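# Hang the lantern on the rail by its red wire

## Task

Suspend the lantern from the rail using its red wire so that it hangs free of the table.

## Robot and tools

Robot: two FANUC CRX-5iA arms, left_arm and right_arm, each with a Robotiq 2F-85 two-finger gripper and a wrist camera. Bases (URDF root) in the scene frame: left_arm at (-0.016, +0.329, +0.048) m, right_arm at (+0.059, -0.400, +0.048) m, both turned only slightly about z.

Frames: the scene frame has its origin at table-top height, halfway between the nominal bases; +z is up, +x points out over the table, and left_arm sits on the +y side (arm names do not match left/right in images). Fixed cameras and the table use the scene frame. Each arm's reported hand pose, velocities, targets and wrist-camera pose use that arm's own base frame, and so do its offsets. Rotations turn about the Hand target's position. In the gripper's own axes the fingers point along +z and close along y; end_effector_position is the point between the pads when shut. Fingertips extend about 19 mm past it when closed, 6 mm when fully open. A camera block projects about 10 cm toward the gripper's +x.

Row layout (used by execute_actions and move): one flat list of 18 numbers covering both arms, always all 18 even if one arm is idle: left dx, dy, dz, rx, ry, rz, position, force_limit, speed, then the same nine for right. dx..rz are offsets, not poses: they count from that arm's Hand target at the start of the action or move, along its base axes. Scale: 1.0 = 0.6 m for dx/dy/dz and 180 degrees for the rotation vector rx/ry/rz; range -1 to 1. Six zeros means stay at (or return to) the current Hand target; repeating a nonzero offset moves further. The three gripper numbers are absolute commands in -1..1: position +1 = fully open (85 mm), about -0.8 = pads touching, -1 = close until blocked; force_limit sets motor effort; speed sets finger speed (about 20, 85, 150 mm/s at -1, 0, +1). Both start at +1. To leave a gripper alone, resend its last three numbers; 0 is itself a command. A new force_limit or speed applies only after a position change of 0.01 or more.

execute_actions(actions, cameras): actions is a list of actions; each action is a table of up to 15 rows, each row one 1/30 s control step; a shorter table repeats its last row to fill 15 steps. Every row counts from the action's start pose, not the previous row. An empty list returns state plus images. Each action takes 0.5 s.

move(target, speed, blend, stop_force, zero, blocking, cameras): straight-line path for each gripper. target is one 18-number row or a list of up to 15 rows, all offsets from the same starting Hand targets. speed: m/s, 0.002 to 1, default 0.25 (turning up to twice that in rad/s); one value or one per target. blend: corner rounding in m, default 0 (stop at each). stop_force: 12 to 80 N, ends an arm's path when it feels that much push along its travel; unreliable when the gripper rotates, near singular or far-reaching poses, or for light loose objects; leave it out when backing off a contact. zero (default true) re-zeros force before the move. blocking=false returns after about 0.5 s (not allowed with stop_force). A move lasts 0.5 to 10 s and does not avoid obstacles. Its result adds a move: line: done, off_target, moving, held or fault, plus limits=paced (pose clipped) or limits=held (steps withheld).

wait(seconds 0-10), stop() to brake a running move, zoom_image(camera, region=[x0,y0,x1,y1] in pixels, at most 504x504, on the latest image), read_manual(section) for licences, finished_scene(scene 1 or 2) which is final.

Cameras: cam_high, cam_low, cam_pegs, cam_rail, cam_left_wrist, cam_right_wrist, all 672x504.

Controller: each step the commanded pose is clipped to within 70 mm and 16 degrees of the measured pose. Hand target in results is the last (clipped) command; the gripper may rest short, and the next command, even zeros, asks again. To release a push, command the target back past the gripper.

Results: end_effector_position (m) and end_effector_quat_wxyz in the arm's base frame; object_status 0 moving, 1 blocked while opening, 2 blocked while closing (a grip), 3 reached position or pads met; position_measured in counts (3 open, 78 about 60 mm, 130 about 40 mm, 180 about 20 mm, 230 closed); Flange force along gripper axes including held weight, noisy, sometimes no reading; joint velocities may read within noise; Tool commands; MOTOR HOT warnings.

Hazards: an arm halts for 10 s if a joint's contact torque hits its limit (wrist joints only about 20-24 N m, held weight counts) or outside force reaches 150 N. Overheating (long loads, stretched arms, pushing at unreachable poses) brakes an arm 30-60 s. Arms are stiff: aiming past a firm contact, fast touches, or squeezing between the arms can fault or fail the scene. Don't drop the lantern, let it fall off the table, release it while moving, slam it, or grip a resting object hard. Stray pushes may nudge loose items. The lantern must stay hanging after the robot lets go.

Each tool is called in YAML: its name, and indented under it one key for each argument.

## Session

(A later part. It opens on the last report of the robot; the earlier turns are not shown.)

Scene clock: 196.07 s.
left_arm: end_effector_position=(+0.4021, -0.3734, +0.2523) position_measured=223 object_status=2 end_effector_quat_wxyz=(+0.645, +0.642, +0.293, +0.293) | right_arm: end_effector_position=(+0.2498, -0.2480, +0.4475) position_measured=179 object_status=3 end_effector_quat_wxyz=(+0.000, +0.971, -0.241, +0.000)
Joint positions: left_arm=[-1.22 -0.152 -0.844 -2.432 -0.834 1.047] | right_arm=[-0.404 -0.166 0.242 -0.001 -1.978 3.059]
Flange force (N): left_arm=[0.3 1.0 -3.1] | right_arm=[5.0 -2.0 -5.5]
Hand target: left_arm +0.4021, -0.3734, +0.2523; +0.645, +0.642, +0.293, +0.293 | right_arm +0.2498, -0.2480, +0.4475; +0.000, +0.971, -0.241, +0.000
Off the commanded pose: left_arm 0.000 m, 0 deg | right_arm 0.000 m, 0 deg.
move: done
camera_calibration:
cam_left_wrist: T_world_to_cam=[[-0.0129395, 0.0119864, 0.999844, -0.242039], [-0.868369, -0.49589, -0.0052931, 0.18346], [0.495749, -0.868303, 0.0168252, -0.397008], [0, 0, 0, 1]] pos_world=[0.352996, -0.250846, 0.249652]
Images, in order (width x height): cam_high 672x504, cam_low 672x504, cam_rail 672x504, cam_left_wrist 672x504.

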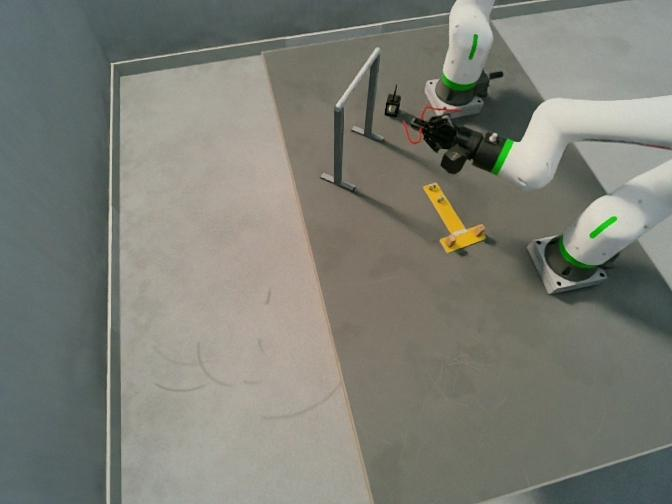

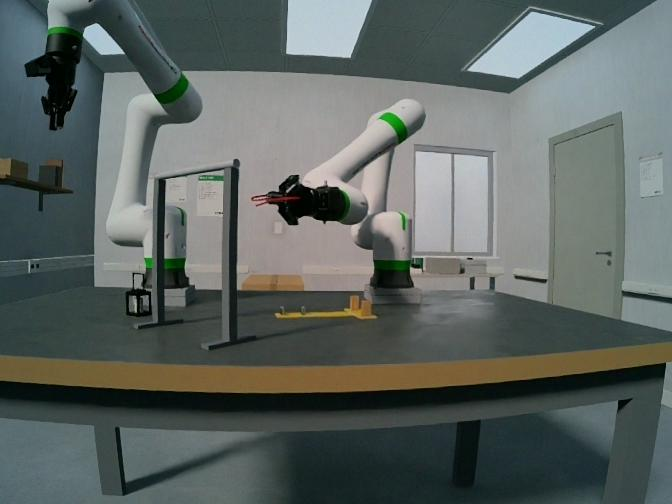

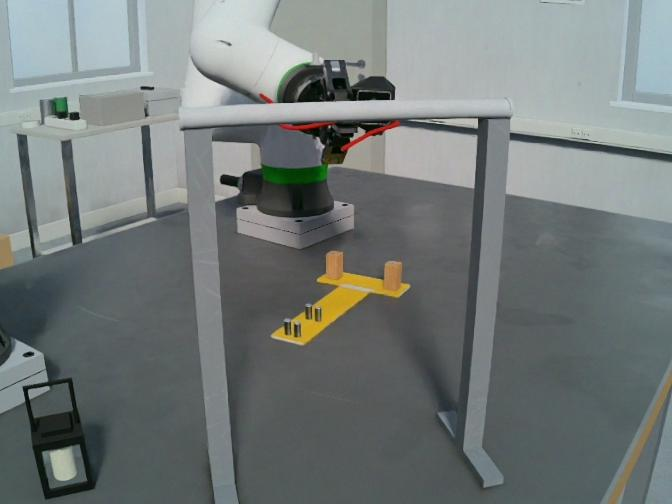

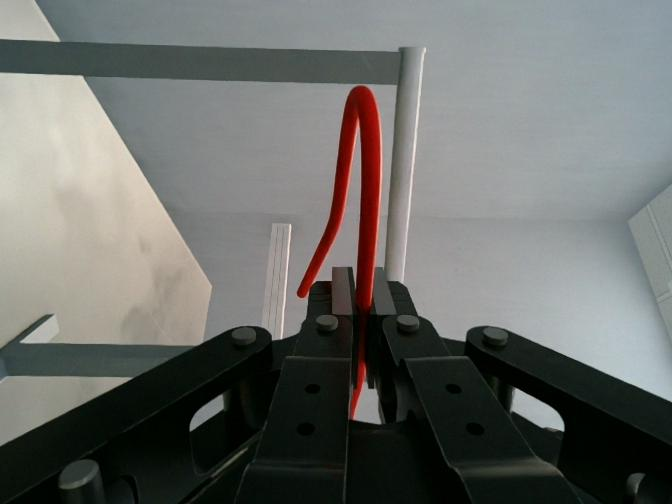

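move:
  target: [-0.03,0.02,0.1,0.428,-0.262,-0.047,-1,0,-1,0,0,0,0,0,0,-0.4,1,-0.7]
  speed: 0.25
  cameras: ["cam_left_wrist","cam_low","cam_high","cam_rail"]

zoom_image:
  camera: "cam_low"
  region: [130, 90, 350, 255]

Scene clock: 200.80 s.
left_arm: end_effector_position=(+0.3841, -0.3619, +0.3118) position_measured=223 object_status=2 end_effector_quat_wxyz=(+0.188, +0.735, -0.234, +0.608) | right_arm: end_effector_position=(+0.2498, -0.2480, +0.4475) position_measured=179 object_status=3 end_effector_quat_wxyz=(+0.000, +0.971, -0.241, +0.000)
Joint positions: left_arm=[-0.737 -0.469 -0.61 -1.18 -0.138 -1.949] | right_arm=[-0.404 -0.166 0.242 -0.001 -1.978 3.059]
Flange force (N): left_arm=no reading | right_arm=[5.2 -1.3 -5.9]
Hand target: left_arm +0.3841, -0.3614, +0.3123; +0.193, +0.752, -0.252, +0.577 | right_arm +0.2498, -0.2480, +0.4475; +0.000, +0.971, -0.241, +0.000
Off the commanded pose: left_arm 0.001 m, 5 deg | right_arm 0.000 m, 0 deg.
move: off_target (left_arm)
camera_calibration:
cam_left_wrist: T_world_to_cam=[[-0.582674, -0.812672, -0.00742902, -0.067462], [-0.40527, 0.298471, -0.864102, 0.551224], [0.704449, -0.500478, -0.503263, -0.164082], [0, 0, 0, 1]] pos_world=[0.299673, -0.301468, 0.393236]
Images, in order (width x height): cam_high 672x504, cam_low 672x504, cam_rail 672x504, cam_left_wrist 672x504.

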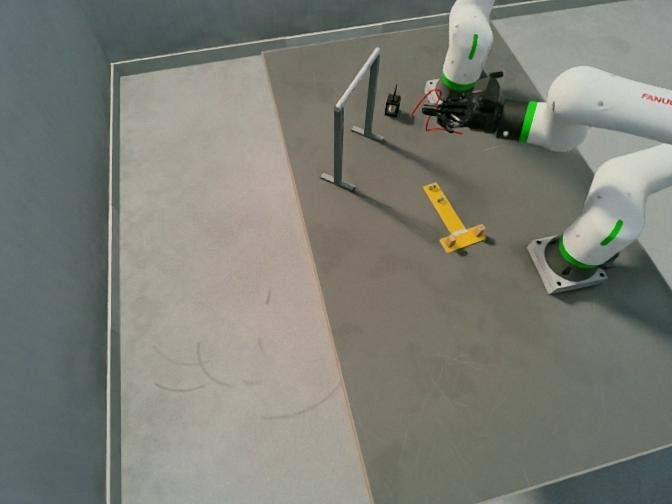

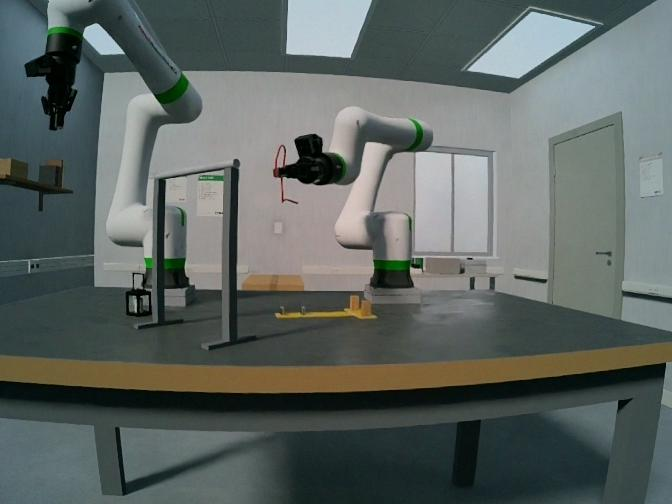

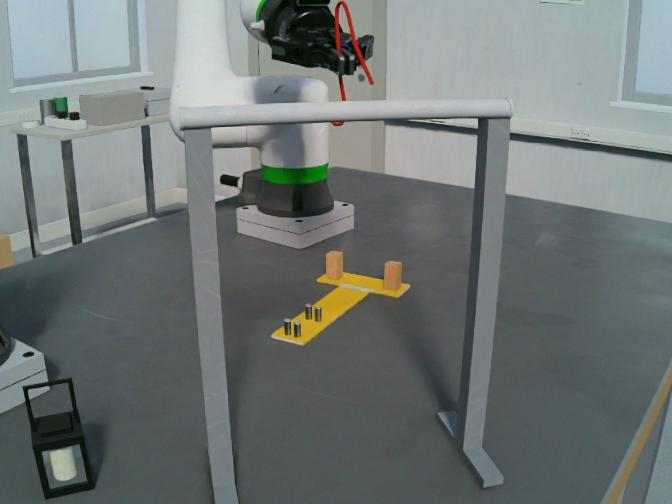

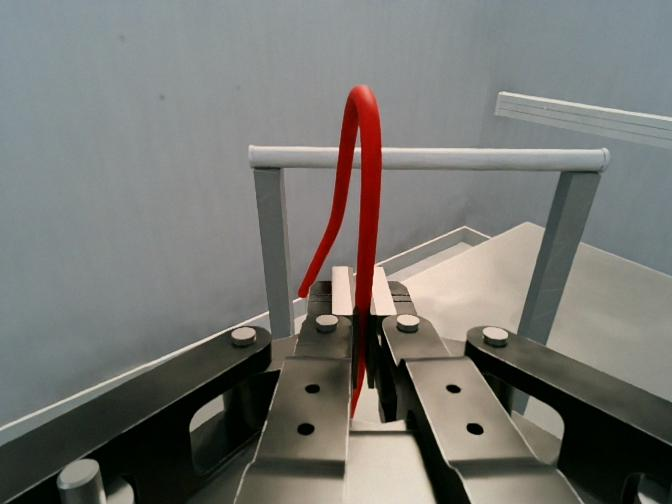

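Scaled by 2.291 from the camera's 672x504 image, which has a finer 960x720 frame.

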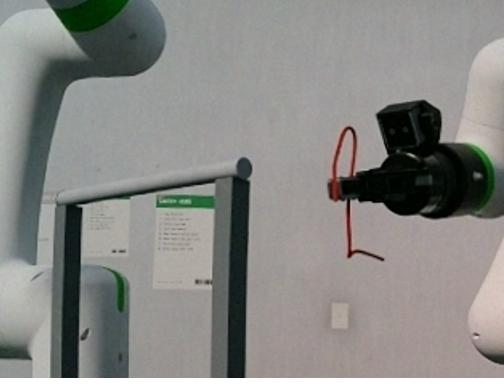

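move:
  target:
    - [0,0,0.09,0,0,0,-1,0,-1,0,0,0,0,0,0,-0.4,1,-0.7]
    - [0.17,-0.19,0.09,0,0,0,-1,0,-1,0,0,0,0,0,0,-0.4,1,-0.7]
  speed: 0.12
  cameras: ["cam_left_wrist","cam_low","cam_rail"]

zoom_image:
  camera: "cam_low"
  region: [130, 90, 350, 255]

Scene clock: 204.37 s.
left_arm: end_effector_position=(+0.4859, -0.4758, +0.3660) position_measured=223 object_status=2 end_effector_quat_wxyz=(+0.181, +0.748, -0.237, +0.594) | right_arm: end_effector_position=(+0.2498, -0.2480, +0.4475) position_measured=179 object_status=3 end_effector_quat_wxyz=(+0.000, +0.971, -0.241, +0.000)
Joint positions: left_arm=[-0.629 -0.095 -0.288 -0.606 -0.046 -2.541] | right_arm=[-0.404 -0.166 0.242 -0.001 -1.978 3.059]
Flange force (N): left_arm=no reading | right_arm=[4.9 -1.2 -5.6]
Hand target: left_arm +0.4861, -0.4754, +0.3663; +0.193, +0.752, -0.252, +0.577 | right_arm +0.2498, -0.2480, +0.4475; +0.000, +0.971, -0.241, +0.000
Off the commanded pose: left_arm 0.001 m, 3 deg | right_arm 0.000 m, 0 deg.
move: off_target (left_arm)
camera_calibration:
cam_left_wrist: T_world_to_cam=[[-0.579315, -0.815052, -0.00920707, -0.102451], [-0.433434, 0.317599, -0.843366, 0.688464], [0.690311, -0.484583, -0.537261, -0.238657], [0, 0, 0, 1]] pos_world=[0.403801, -0.417808, 0.451462]
Images, in order (width x height): cam_low 672x504, cam_rail 672x504, cam_left_wrist 672x504.

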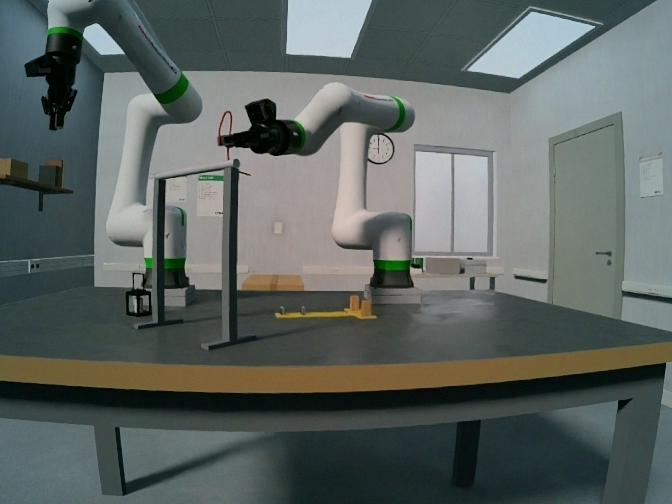

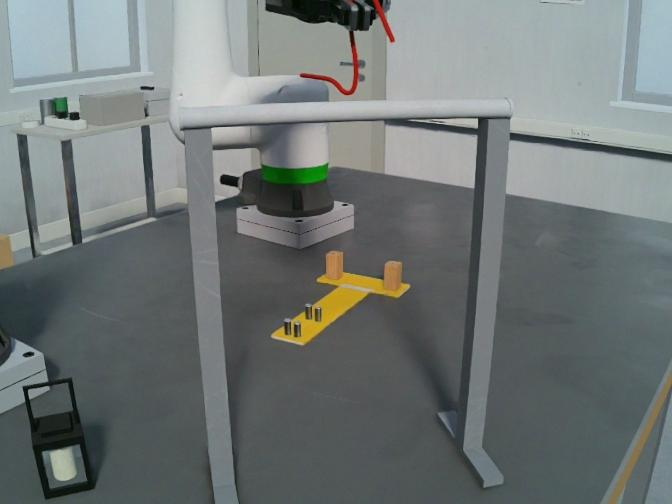

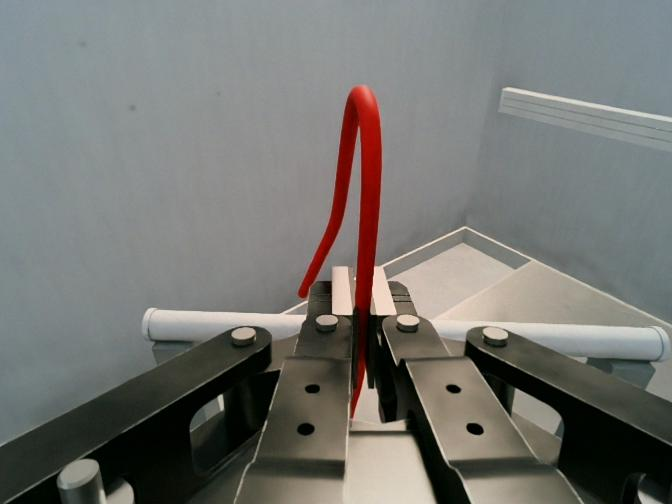

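Scaled by 2.291 from the camera's 672x504 image, which has a finer 960x720 frame.

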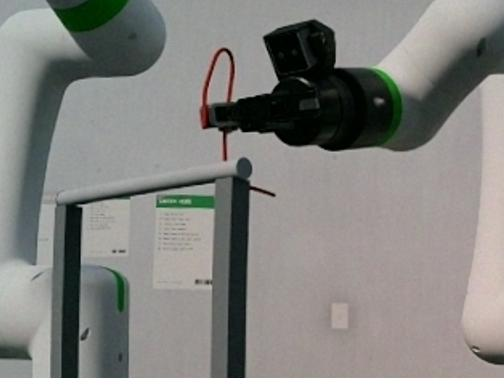

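move:
  target:
    - [0.0706,-0.0532,0,0,0,0,-1,0,-1,0,0,0,0,0,0,-0.4,1,-0.7]
    - [0.0706,-0.0532,-0.09,0,0,0,-1,0,-1,0,0,0,0,0,0,-0.4,1,-0.7]
  speed: 0.07
  cameras: ["cam_left_wrist","cam_low","cam_rail"]

zoom_image:
  camera: "cam_low"
  region: [130, 90, 350, 255]

zoom_image:
  camera: "cam_rail"
  region: [250, 0, 470, 165]

Scene clock: 207.43 s.
left_arm: end_effector_position=(+0.5284, -0.5075, +0.3120) position_measured=223 object_status=2 end_effector_quat_wxyz=(+0.192, +0.751, -0.250, +0.580) | right_arm: end_effector_position=(+0.2498, -0.2480, +0.4475) position_measured=179 object_status=3 end_effector_quat_wxyz=(+0.000, +0.971, -0.241, +0.000)
Joint positions: left_arm=[-0.604 0.084 -0.225 -0.612 0.062 -2.542] | right_arm=[-0.404 -0.166 0.242 -0.001 -1.978 3.059]
Flange force (N): left_arm=no reading | right_arm=[4.8 -1.8 -5.5]
Hand target: left_arm +0.5285, -0.5073, +0.3123; +0.193, +0.752, -0.252, +0.577 | right_arm +0.2498, -0.2480, +0.4475; +0.000, +0.971, -0.241, +0.000
Off the commanded pose: left_arm 0.000 m, 0 deg | right_arm 0.000 m, 0 deg.
move: done
camera_calibration:
cam_left_wrist: T_world_to_cam=[[-0.608934, -0.793221, -0.000318424, -0.0802101], [-0.443126, 0.340509, -0.829273, 0.683814], [0.657905, -0.504831, -0.558844, -0.298712], [0, 0, 0, 1]] pos_world=[0.450698, -0.447268, 0.40011]
Images, in order (width x height): cam_low 672x504, cam_rail 672x504, cam_left_wrist 672x504.

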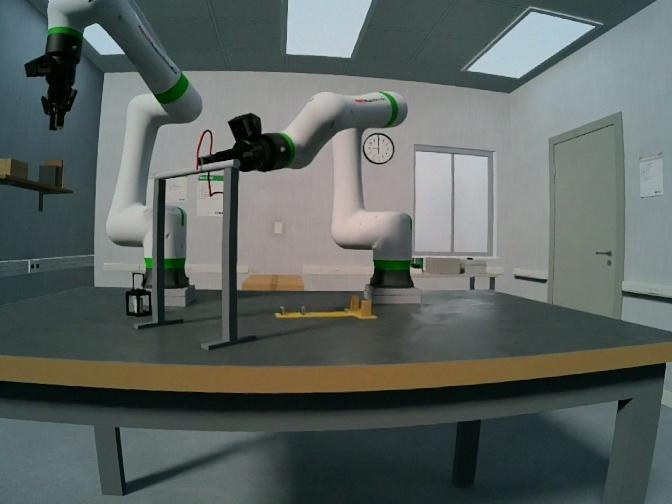

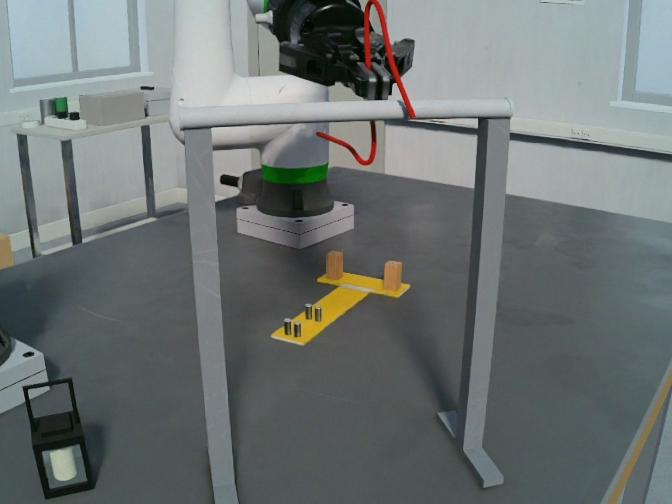

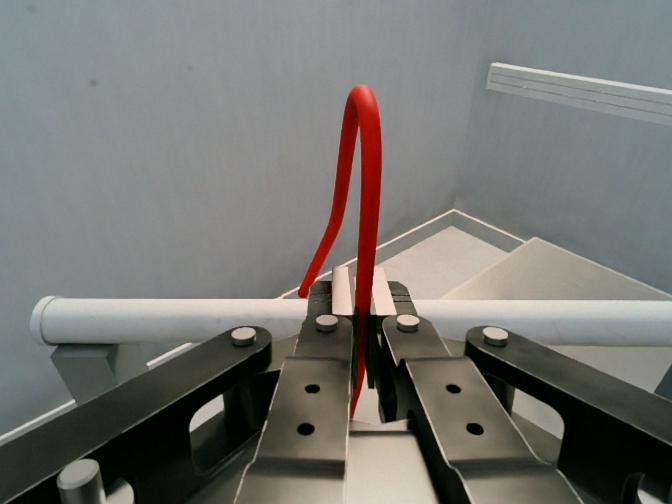

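Scaled by 2.291 from the camera's 672x504 image, which has a finer 960x720 frame.

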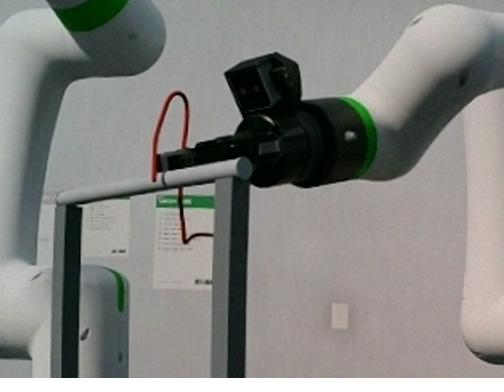

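Scaled by 2.291 from the camera's 672x504 image, which has a finer 960x720 frame.

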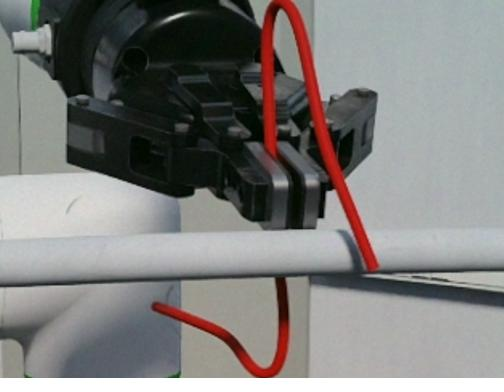

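move:
  target:
    - [0,0,0.033,0,0,0,-1,0,-1,0,0,0,0,0,0,-0.4,1,-0.7]
    - [-0.0173,0.013,0.033,0.067,0.089,0,-1,0,-1,0,0,0,0,0,0,-0.4,1,-0.7]
    - [-0.0173,0.013,-0.01,0.067,0.089,0,-1,0,-1,0,0,0,0,0,0,-0.4,1,-0.7]
  speed: 0.08
  cameras: ["cam_left_wrist","cam_low","cam_rail"]

zoom_image:
  camera: "cam_low"
  region: [160, 100, 300, 220]

zoom_image:
  camera: "cam_rail"
  region: [250, 0, 470, 165]

Scene clock: 212.67 s.
left_arm: end_effector_position=(+0.5180, -0.4996, +0.3063) position_measured=223 object_status=2 end_effector_quat_wxyz=(+0.147, +0.841, -0.282, +0.437) | right_arm: end_effector_position=(+0.2498, -0.2480, +0.4475) position_measured=179 object_status=3 end_effector_quat_wxyz=(+0.000, +0.971, -0.241, +0.000)
Joint positions: left_arm=[-0.56 0.078 -0.25 0.251 -0.294 -3.433] | right_arm=[-0.404 -0.166 0.242 -0.001 -1.978 3.059]
Flange force (N): left_arm=no reading | right_arm=[4.7 -1.7 -5.7]
Hand target: left_arm +0.5181, -0.4995, +0.3063; +0.147, +0.841, -0.282, +0.437 | right_arm +0.2498, -0.2480, +0.4475; +0.000, +0.971, -0.241, +0.000
Off the commanded pose: left_arm 0.000 m, 0 deg | right_arm 0.000 m, 0 deg.
move: done
camera_calibration:
cam_left_wrist: T_world_to_cam=[[-0.612378, -0.790539, 0.00639685, -0.0791442], [-0.643857, 0.494025, -0.584284, 0.77743], [0.45874, -0.361921, -0.811524, -0.0391073], [0, 0, 0, 1]] pos_world=[0.470028, -0.46079, 0.42301]
Images, in order (width x height): cam_low 672x504, cam_rail 672x504, cam_left_wrist 672x504.

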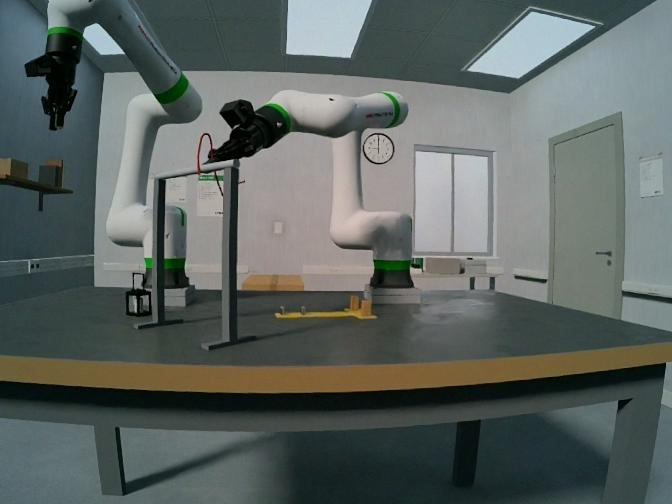

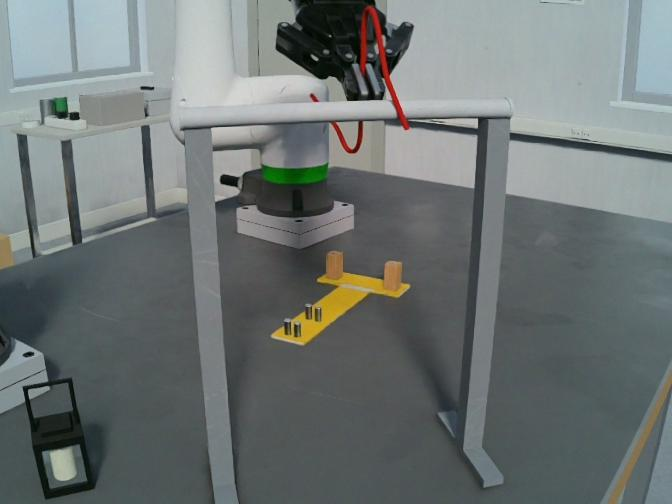

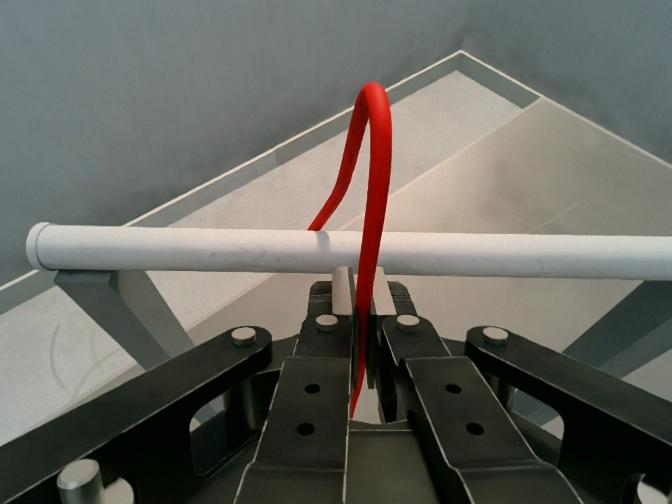

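Scaled by 3.600 from the camera's 672x504 image, which has a finer 960x720 frame.

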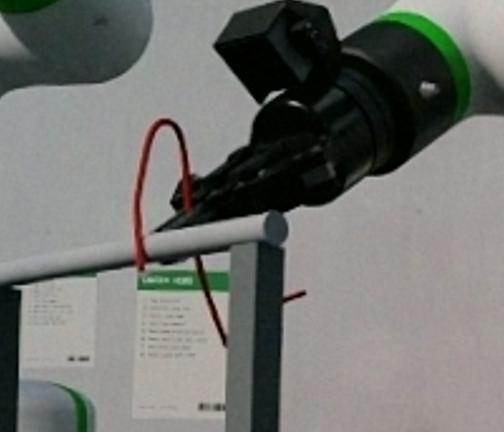

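Scaled by 2.291 from the camera's 672x504 image, which has a finer 960x720 frame.

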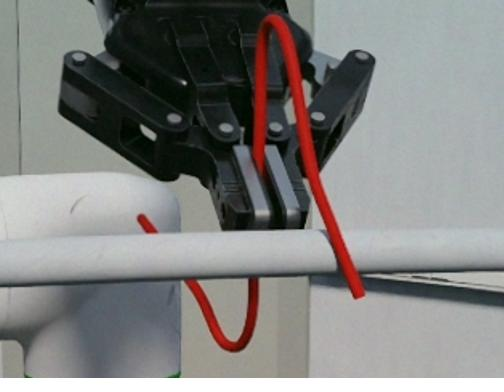

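move:
  target: [0,0,-0.042,0,0,0,-1,0,-1,0,0,0,0,0,0,-0.4,1,-0.7]
  speed: 0.05
  cameras: ["cam_left_wrist","cam_low","cam_rail"]

zoom_image:
  camera: "cam_low"
  region: [160, 100, 300, 220]

zoom_image:
  camera: "cam_rail"
  region: [250, 0, 470, 165]

Scene clock: 214.03 s.
left_arm: end_effector_position=(+0.5181, -0.4995, +0.2811) position_measured=223 object_status=2 end_effector_quat_wxyz=(+0.147, +0.841, -0.282, +0.437) | right_arm: end_effector_position=(+0.2498, -0.2480, +0.4475) position_measured=179 object_status=3 end_effector_quat_wxyz=(+0.000, +0.971, -0.241, +0.000)
Joint positions: left_arm=[-0.565 0.095 -0.311 0.318 -0.217 -3.5] | right_arm=[-0.404 -0.166 0.242 -0.001 -1.978 3.059]
Flange force (N): left_arm=no reading | right_arm=[5.2 -1.6 -6.2]
Hand target: left_arm +0.5181, -0.4995, +0.2811; +0.147, +0.841, -0.282, +0.437 | right_arm +0.2498, -0.2480, +0.4475; +0.000, +0.971, -0.241, +0.000
Off the commanded pose: left_arm 0.000 m, 0 deg | right_arm 0.000 m, 0 deg.
move: done
camera_calibration:
cam_left_wrist: T_world_to_cam=[[-0.612214, -0.790666, 0.00635164, -0.0790393], [-0.643989, 0.493948, -0.584203, 0.762708], [0.458773, -0.361748, -0.811582, -0.0595981], [0, 0, 0, 1]] pos_world=[0.470128, -0.460792, 0.39771]
Images, in order (width x height): cam_low 672x504, cam_rail 672x504, cam_left_wrist 672x504.

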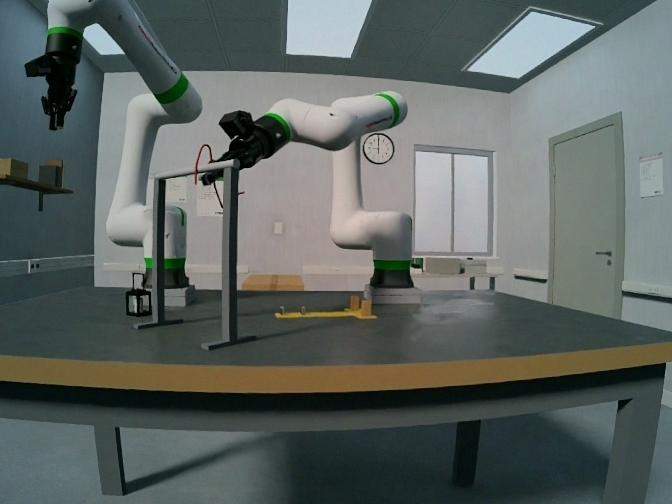

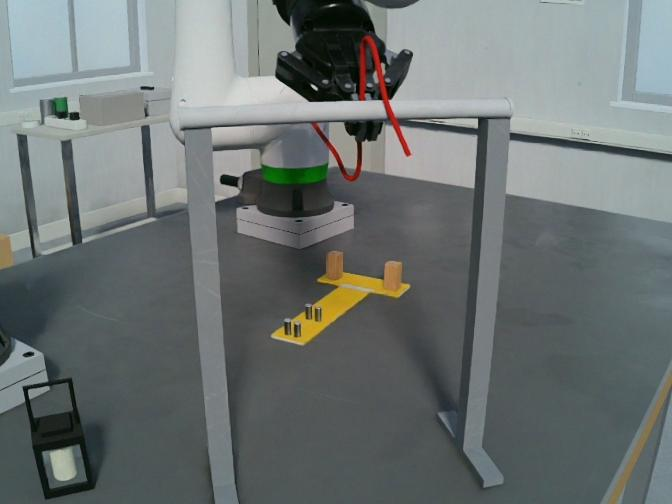

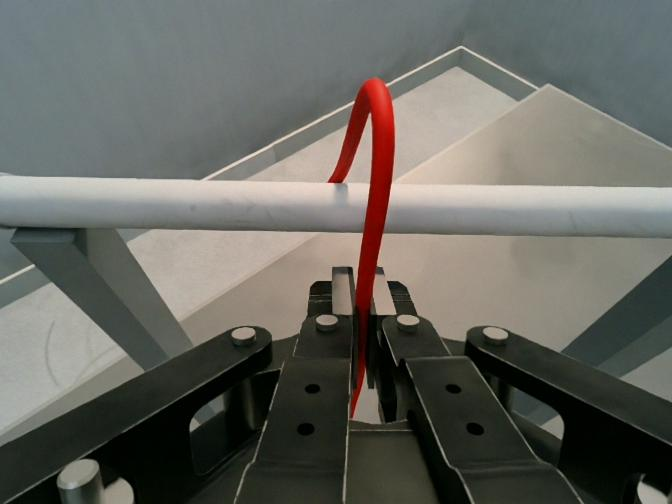

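Scaled by 3.600 from the camera's 672x504 image, which has a finer 960x720 frame.

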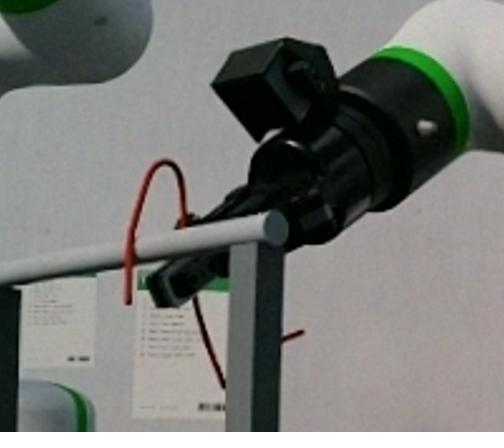

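Scaled by 2.291 from the camera's 672x504 image, which has a finer 960x720 frame.

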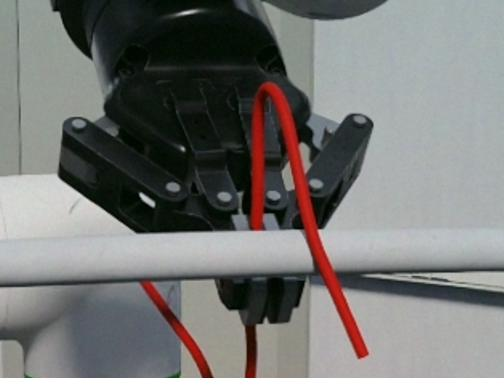

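move:
  target:
    - [0.006,-0.0045,-0.04,0,0,0,-1,0,-1,0,0,0,0,0,0,-0.4,1,-0.7]
    - [0.016,-0.012,-0.065,0,0,0,-1,0,-1,0,0,0,0,0,0,-0.4,1,-0.7]
  speed: 0.04
  cameras: ["cam_left_wrist","cam_low","cam_rail"]

zoom_image:
  camera: "cam_low"
  region: [160, 100, 300, 220]

zoom_image:
  camera: "cam_rail"
  region: [250, 50, 470, 215]

Scene clock: 216.10 s.
left_arm: end_effector_position=(+0.5276, -0.5068, +0.2421) position_measured=223 object_status=2 end_effector_quat_wxyz=(+0.145, +0.842, -0.282, +0.437) | right_arm: end_effector_position=(+0.2498, -0.2480, +0.4475) position_measured=179 object_status=3 end_effector_quat_wxyz=(+0.000, +0.971, -0.241, +0.000)
Joint positions: left_arm=[-0.596 0.158 -0.393 0.545 -0.074 -3.715] | right_arm=[-0.404 -0.166 0.242 -0.001 -1.978 3.059]
Flange force (N): left_arm=no reading | right_arm=[5.1 -2.1 -5.5]
Hand target: left_arm +0.5277, -0.5067, +0.2421; +0.147, +0.841, -0.282, +0.437 | right_arm +0.2498, -0.2480, +0.4475; +0.000, +0.971, -0.241, +0.000
Off the commanded pose: left_arm 0.000 m, 0 deg | right_arm 0.000 m, 0 deg.
move: done
camera_calibration:
cam_left_wrist: T_world_to_cam=[[-0.609983, -0.792402, 0.00447028, -0.0802851], [-0.645816, 0.493858, -0.582259, 0.750114], [0.459176, -0.358055, -0.812991, -0.0962062], [0, 0, 0, 1]] pos_world=[0.479639, -0.468515, 0.358905]
Images, in order (width x height): cam_low 672x504, cam_rail 672x504, cam_left_wrist 672x504.

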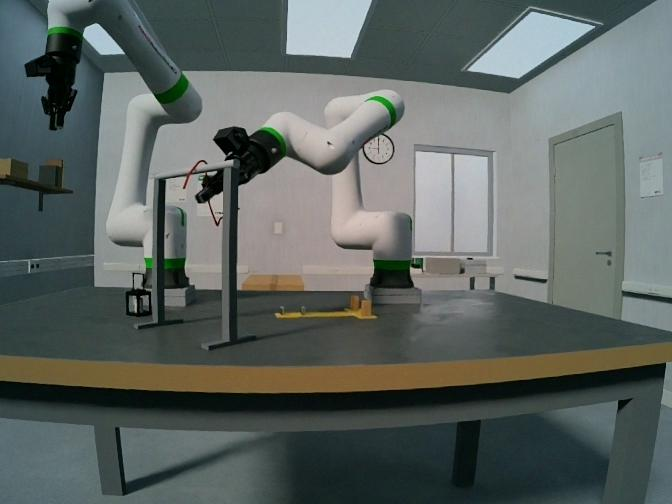

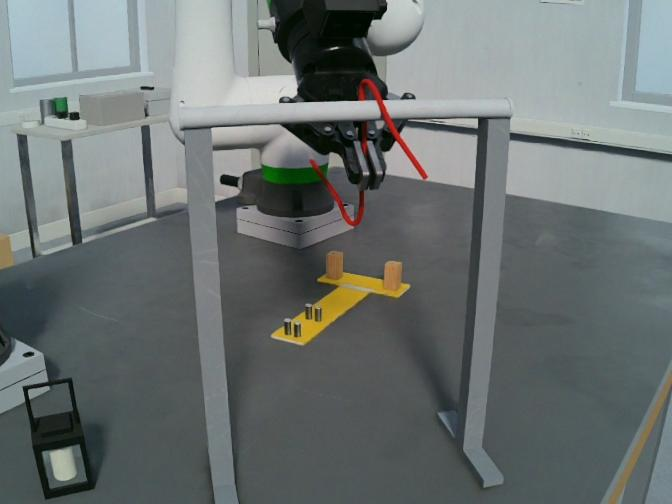

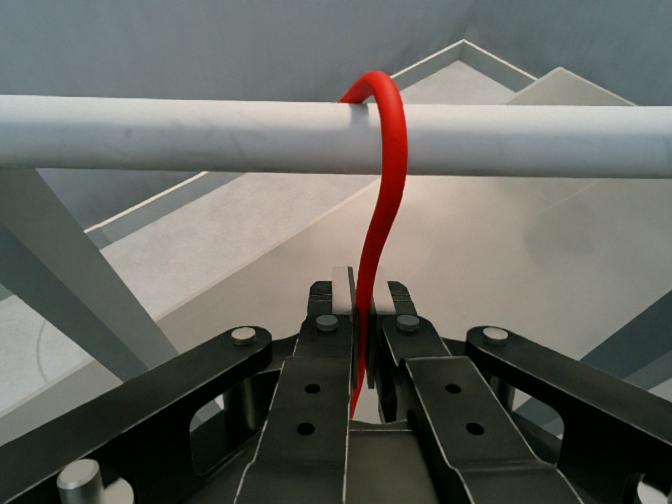

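Scaled by 3.600 from the camera's 672x504 image, which has a finer 960x720 frame.

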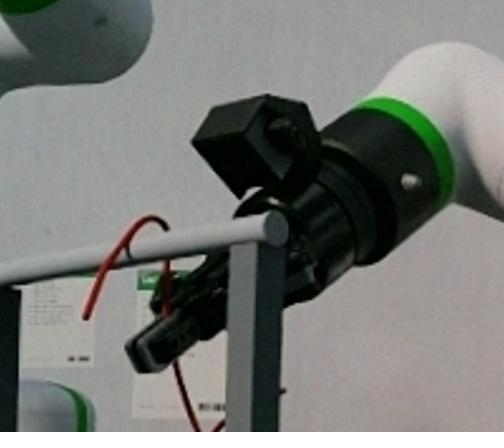

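Scaled by 2.291 from the camera's 672x504 image, which has a finer 960x720 frame.

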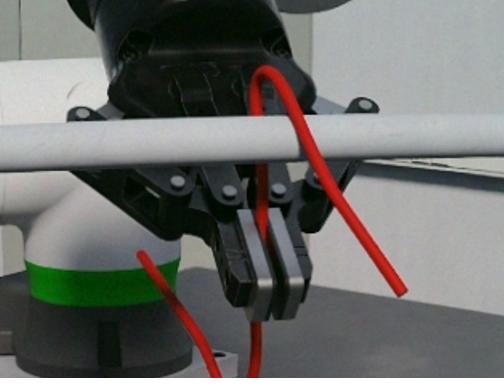

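move:
  target:
    - [0.006,-0.0045,-0.012,0,0,0,-1,0,-1,0,0,0,0,0,0,-0.4,1,-0.7]
    - [0.006,-0.0045,-0.012,0,0,0,0.1,-0.5,-1,0,0,0,0,0,0,-0.4,1,-0.7]
  speed: 0.03

wait:
  seconds: 1.5
  cameras: ["cam_left_wrist","cam_low","cam_rail"]

zoom_image:
  camera: "cam_rail"
  region: [250, 50, 470, 215]

Scene clock: 219.63 s.
left_arm: end_effector_position=(+0.5312, -0.5096, +0.2351) position_measured=117 object_status=0 end_effector_quat_wxyz=(+0.144, +0.843, -0.281, +0.436) | right_arm: end_effector_position=(+0.2498, -0.2480, +0.4475) position_measured=179 object_status=3 end_effector_quat_wxyz=(+0.000, +0.971, -0.241, +0.000)
Joint positions: left_arm=[-0.622 0.175 -0.422 0.695 -0.025 -3.851] | right_arm=[-0.404 -0.166 0.242 -0.001 -1.978 3.059]
Joint velocities: left_arm=[-0.001 -0.002 -0.002 0.008 0.003 -0.006] | right_arm=[within noise]
Flange force (N): left_arm=no reading | right_arm=[5.8 -1.6 -5.8]
Hand target: left_arm +0.5313, -0.5094, +0.2349; +0.147, +0.841, -0.282, +0.437 | right_arm +0.2498, -0.2480, +0.4475; +0.000, +0.971, -0.241, +0.000
Off the commanded pose: left_arm 0.000 m, 0 deg | right_arm 0.000 m, 0 deg.
move: done

Scene clock: 221.13 s.
left_arm: end_effector_position=(+0.5312, -0.5096, +0.2351) position_measured=117 object_status=3 end_effector_quat_wxyz=(+0.144, +0.843, -0.281, +0.436) | right_arm: end_effector_position=(+0.2498, -0.2480, +0.4475) position_measured=179 object_status=3 end_effector_quat_wxyz=(+0.000, +0.971, -0.241, +0.000)
Joint positions: left_arm=[-0.622 0.175 -0.422 0.695 -0.025 -3.851] | right_arm=[-0.404 -0.166 0.242 -0.001 -1.978 3.059]
Flange force (N): left_arm=no reading | right_arm=[5.4 -1.5 -5.9]
Hand target: left_arm +0.5313, -0.5094, +0.2349; +0.147, +0.841, -0.282, +0.437 | right_arm +0.2498, -0.2480, +0.4475; +0.000, +0.971, -0.241, +0.000
Tool commands: left_gripper/position=+0.1 left_gripper/force_limit=-0.5 left_gripper/speed=-1.0 right_gripper/position=-0.4 right_gripper/force_limit=+1.0 right_gripper/speed=-0.7
Off the commanded pose: left_arm 0.000 m, 0 deg | right_arm 0.000 m, 0 deg.
wait: 1.50 s; at rest by 0.17 s
camera_calibration:
cam_left_wrist: T_world_to_cam=[[-0.608969, -0.793186, 0.00351478, -0.0810439], [-0.64713, 0.494262, -0.580455, 0.750211], [0.458672, -0.355754, -0.814285, -0.10272], [0, 0, 0, 1]] pos_world=[0.483245, -0.471627, 0.352106]
Images, in order (width x height): cam_low 672x504, cam_rail 672x504, cam_left_wrist 672x504.

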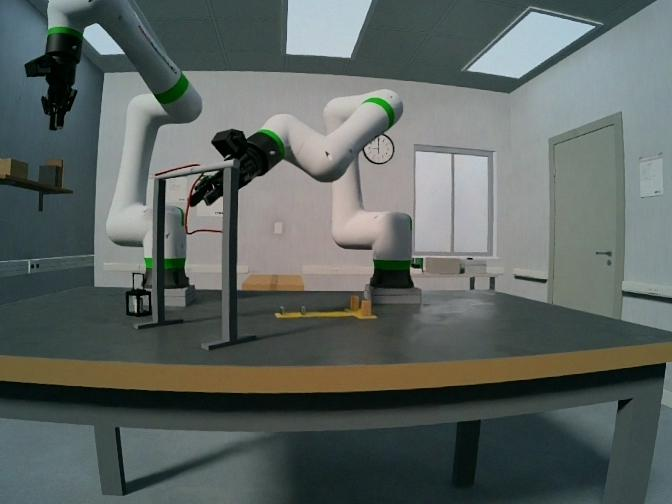

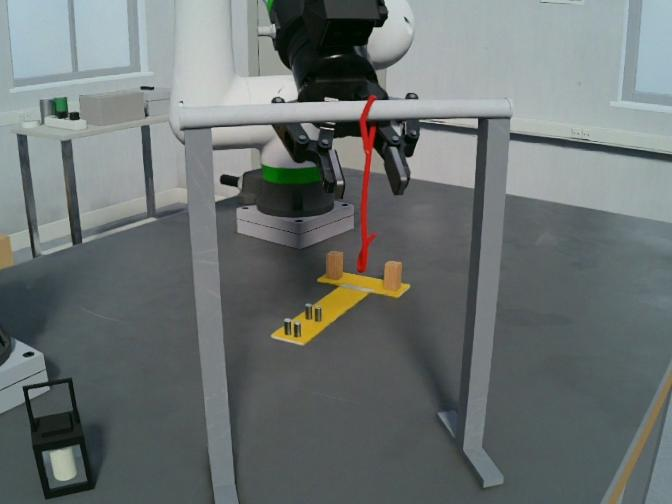

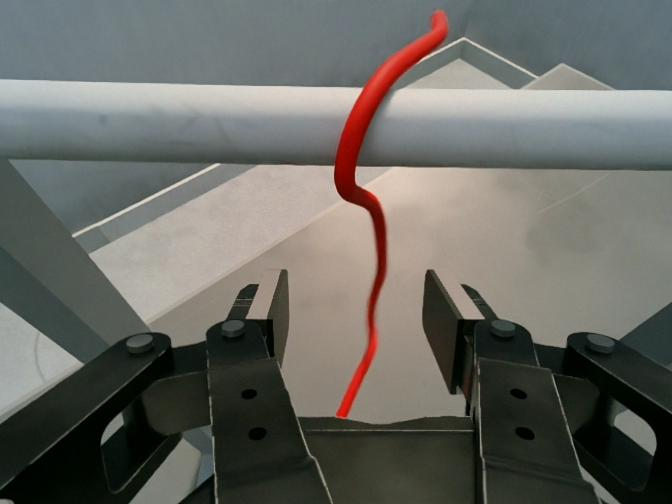

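Scaled by 2.291 from the camera's 672x504 image, which has a finer 960x720 frame.

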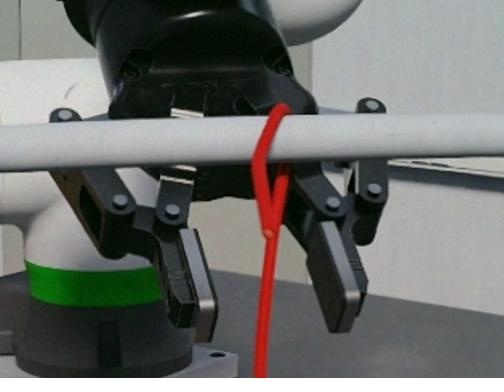

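move:
  target: [-0.2,0.15,0.17,0,0,0,0.1,-0.5,-1,0,0,0,0,0,0,-0.4,1,-0.7]
  speed: 0.08

wait:
  seconds: 2
  cameras: ["cam_left_wrist","cam_low","cam_rail","cam_high"]

zoom_image:
  camera: "cam_low"
  region: [120, 130, 300, 330]

Scene clock: 224.00 s.
left_arm: end_effector_position=(+0.4113, -0.4194, +0.3369) position_measured=117 object_status=3 end_effector_quat_wxyz=(+0.147, +0.841, -0.282, +0.437) | right_arm: end_effector_position=(+0.2498, -0.2480, +0.4475) position_measured=179 object_status=3 end_effector_quat_wxyz=(+0.000, +0.971, -0.241, +0.000)
Joint positions: left_arm=[-0.524 -0.283 -0.505 0.258 -0.405 -3.45] | right_arm=[-0.404 -0.166 0.242 -0.001 -1.978 3.059]
Flange force (N): left_arm=no reading | right_arm=[5.8 -2.0 -6.3]
Hand target: left_arm +0.4113, -0.4194, +0.3369; +0.147, +0.841, -0.282, +0.437 | right_arm +0.2498, -0.2480, +0.4475; +0.000, +0.971, -0.241, +0.000
Off the commanded pose: left_arm 0.000 m, 0 deg | right_arm 0.000 m, 0 deg.
move: done

Scene clock: 226.00 s.
left_arm: end_effector_position=(+0.4113, -0.4194, +0.3369) position_measured=117 object_status=3 end_effector_quat_wxyz=(+0.147, +0.841, -0.282, +0.437) | right_arm: end_effector_position=(+0.2498, -0.2480, +0.4475) position_measured=179 object_status=3 end_effector_quat_wxyz=(+0.000, +0.971, -0.241, +0.000)
Joint positions: left_arm=[-0.524 -0.283 -0.505 0.258 -0.405 -3.45] | right_arm=[-0.404 -0.166 0.242 -0.001 -1.978 3.059]
Flange force (N): left_arm=no reading | right_arm=[5.7 -1.3 -6.1]
Hand target: left_arm +0.4113, -0.4194, +0.3369; +0.147, +0.841, -0.282, +0.437 | right_arm +0.2498, -0.2480, +0.4475; +0.000, +0.971, -0.241, +0.000
Tool commands: left_gripper/position=+0.1 left_gripper/force_limit=-0.5 left_gripper/speed=-1.0 right_gripper/position=-0.4 right_gripper/force_limit=+1.0 right_gripper/speed=-0.7
Off the commanded pose: left_arm 0.000 m, 0 deg | right_arm 0.000 m, 0 deg.
wait: 2.00 s; at rest by 0.17 s
camera_calibration:
cam_left_wrist: T_world_to_cam=[[-0.61229, -0.790607, 0.00637942, -0.0813288], [-0.643928, 0.49398, -0.584244, 0.686922], [0.458756, -0.361835, -0.811553, 0.0636575], [0, 0, 0, 1]] pos_world=[0.363328, -0.380591, 0.45351]
Images, in order (width x height): cam_high 672x504, cam_low 672x504, cam_rail 672x504, cam_left_wrist 672x504.

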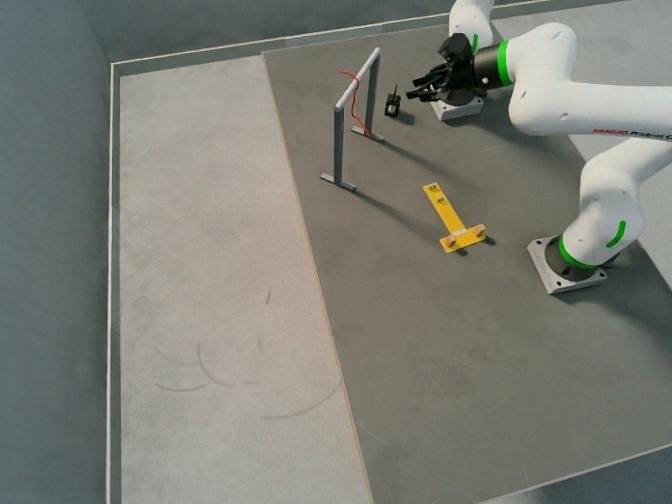

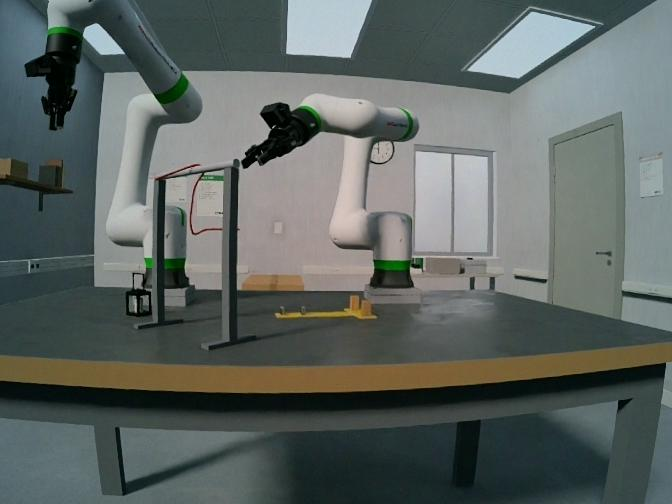

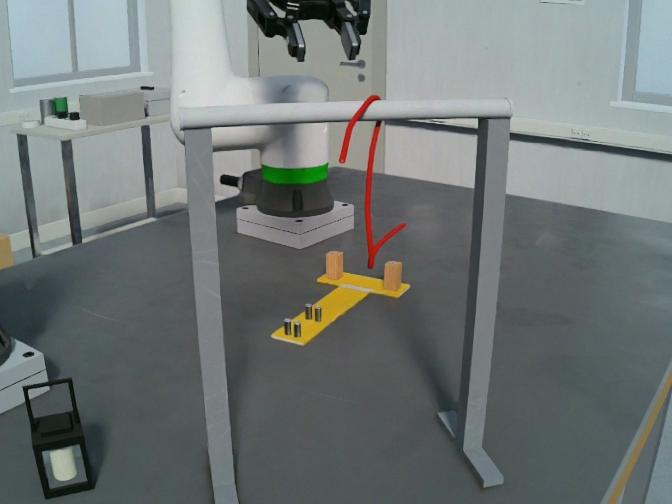

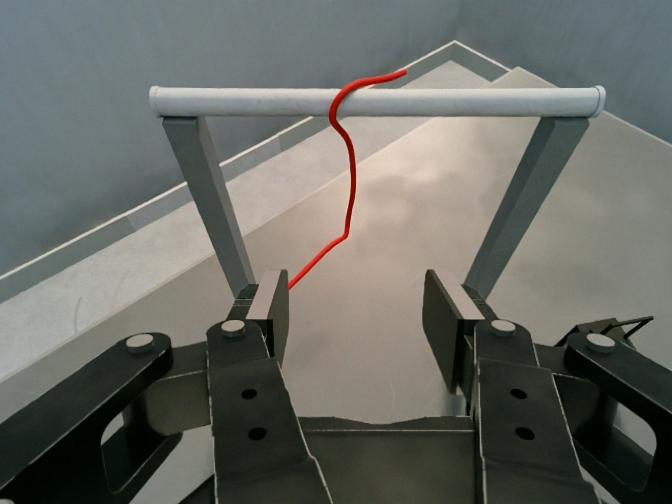

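Scaled by 2.520 from the camera's 672x504 image, which has a finer 960x720 frame.

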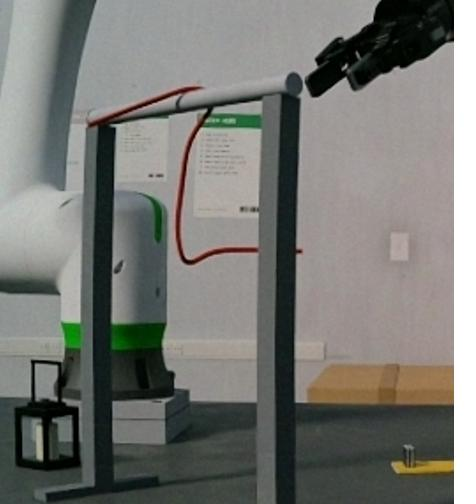

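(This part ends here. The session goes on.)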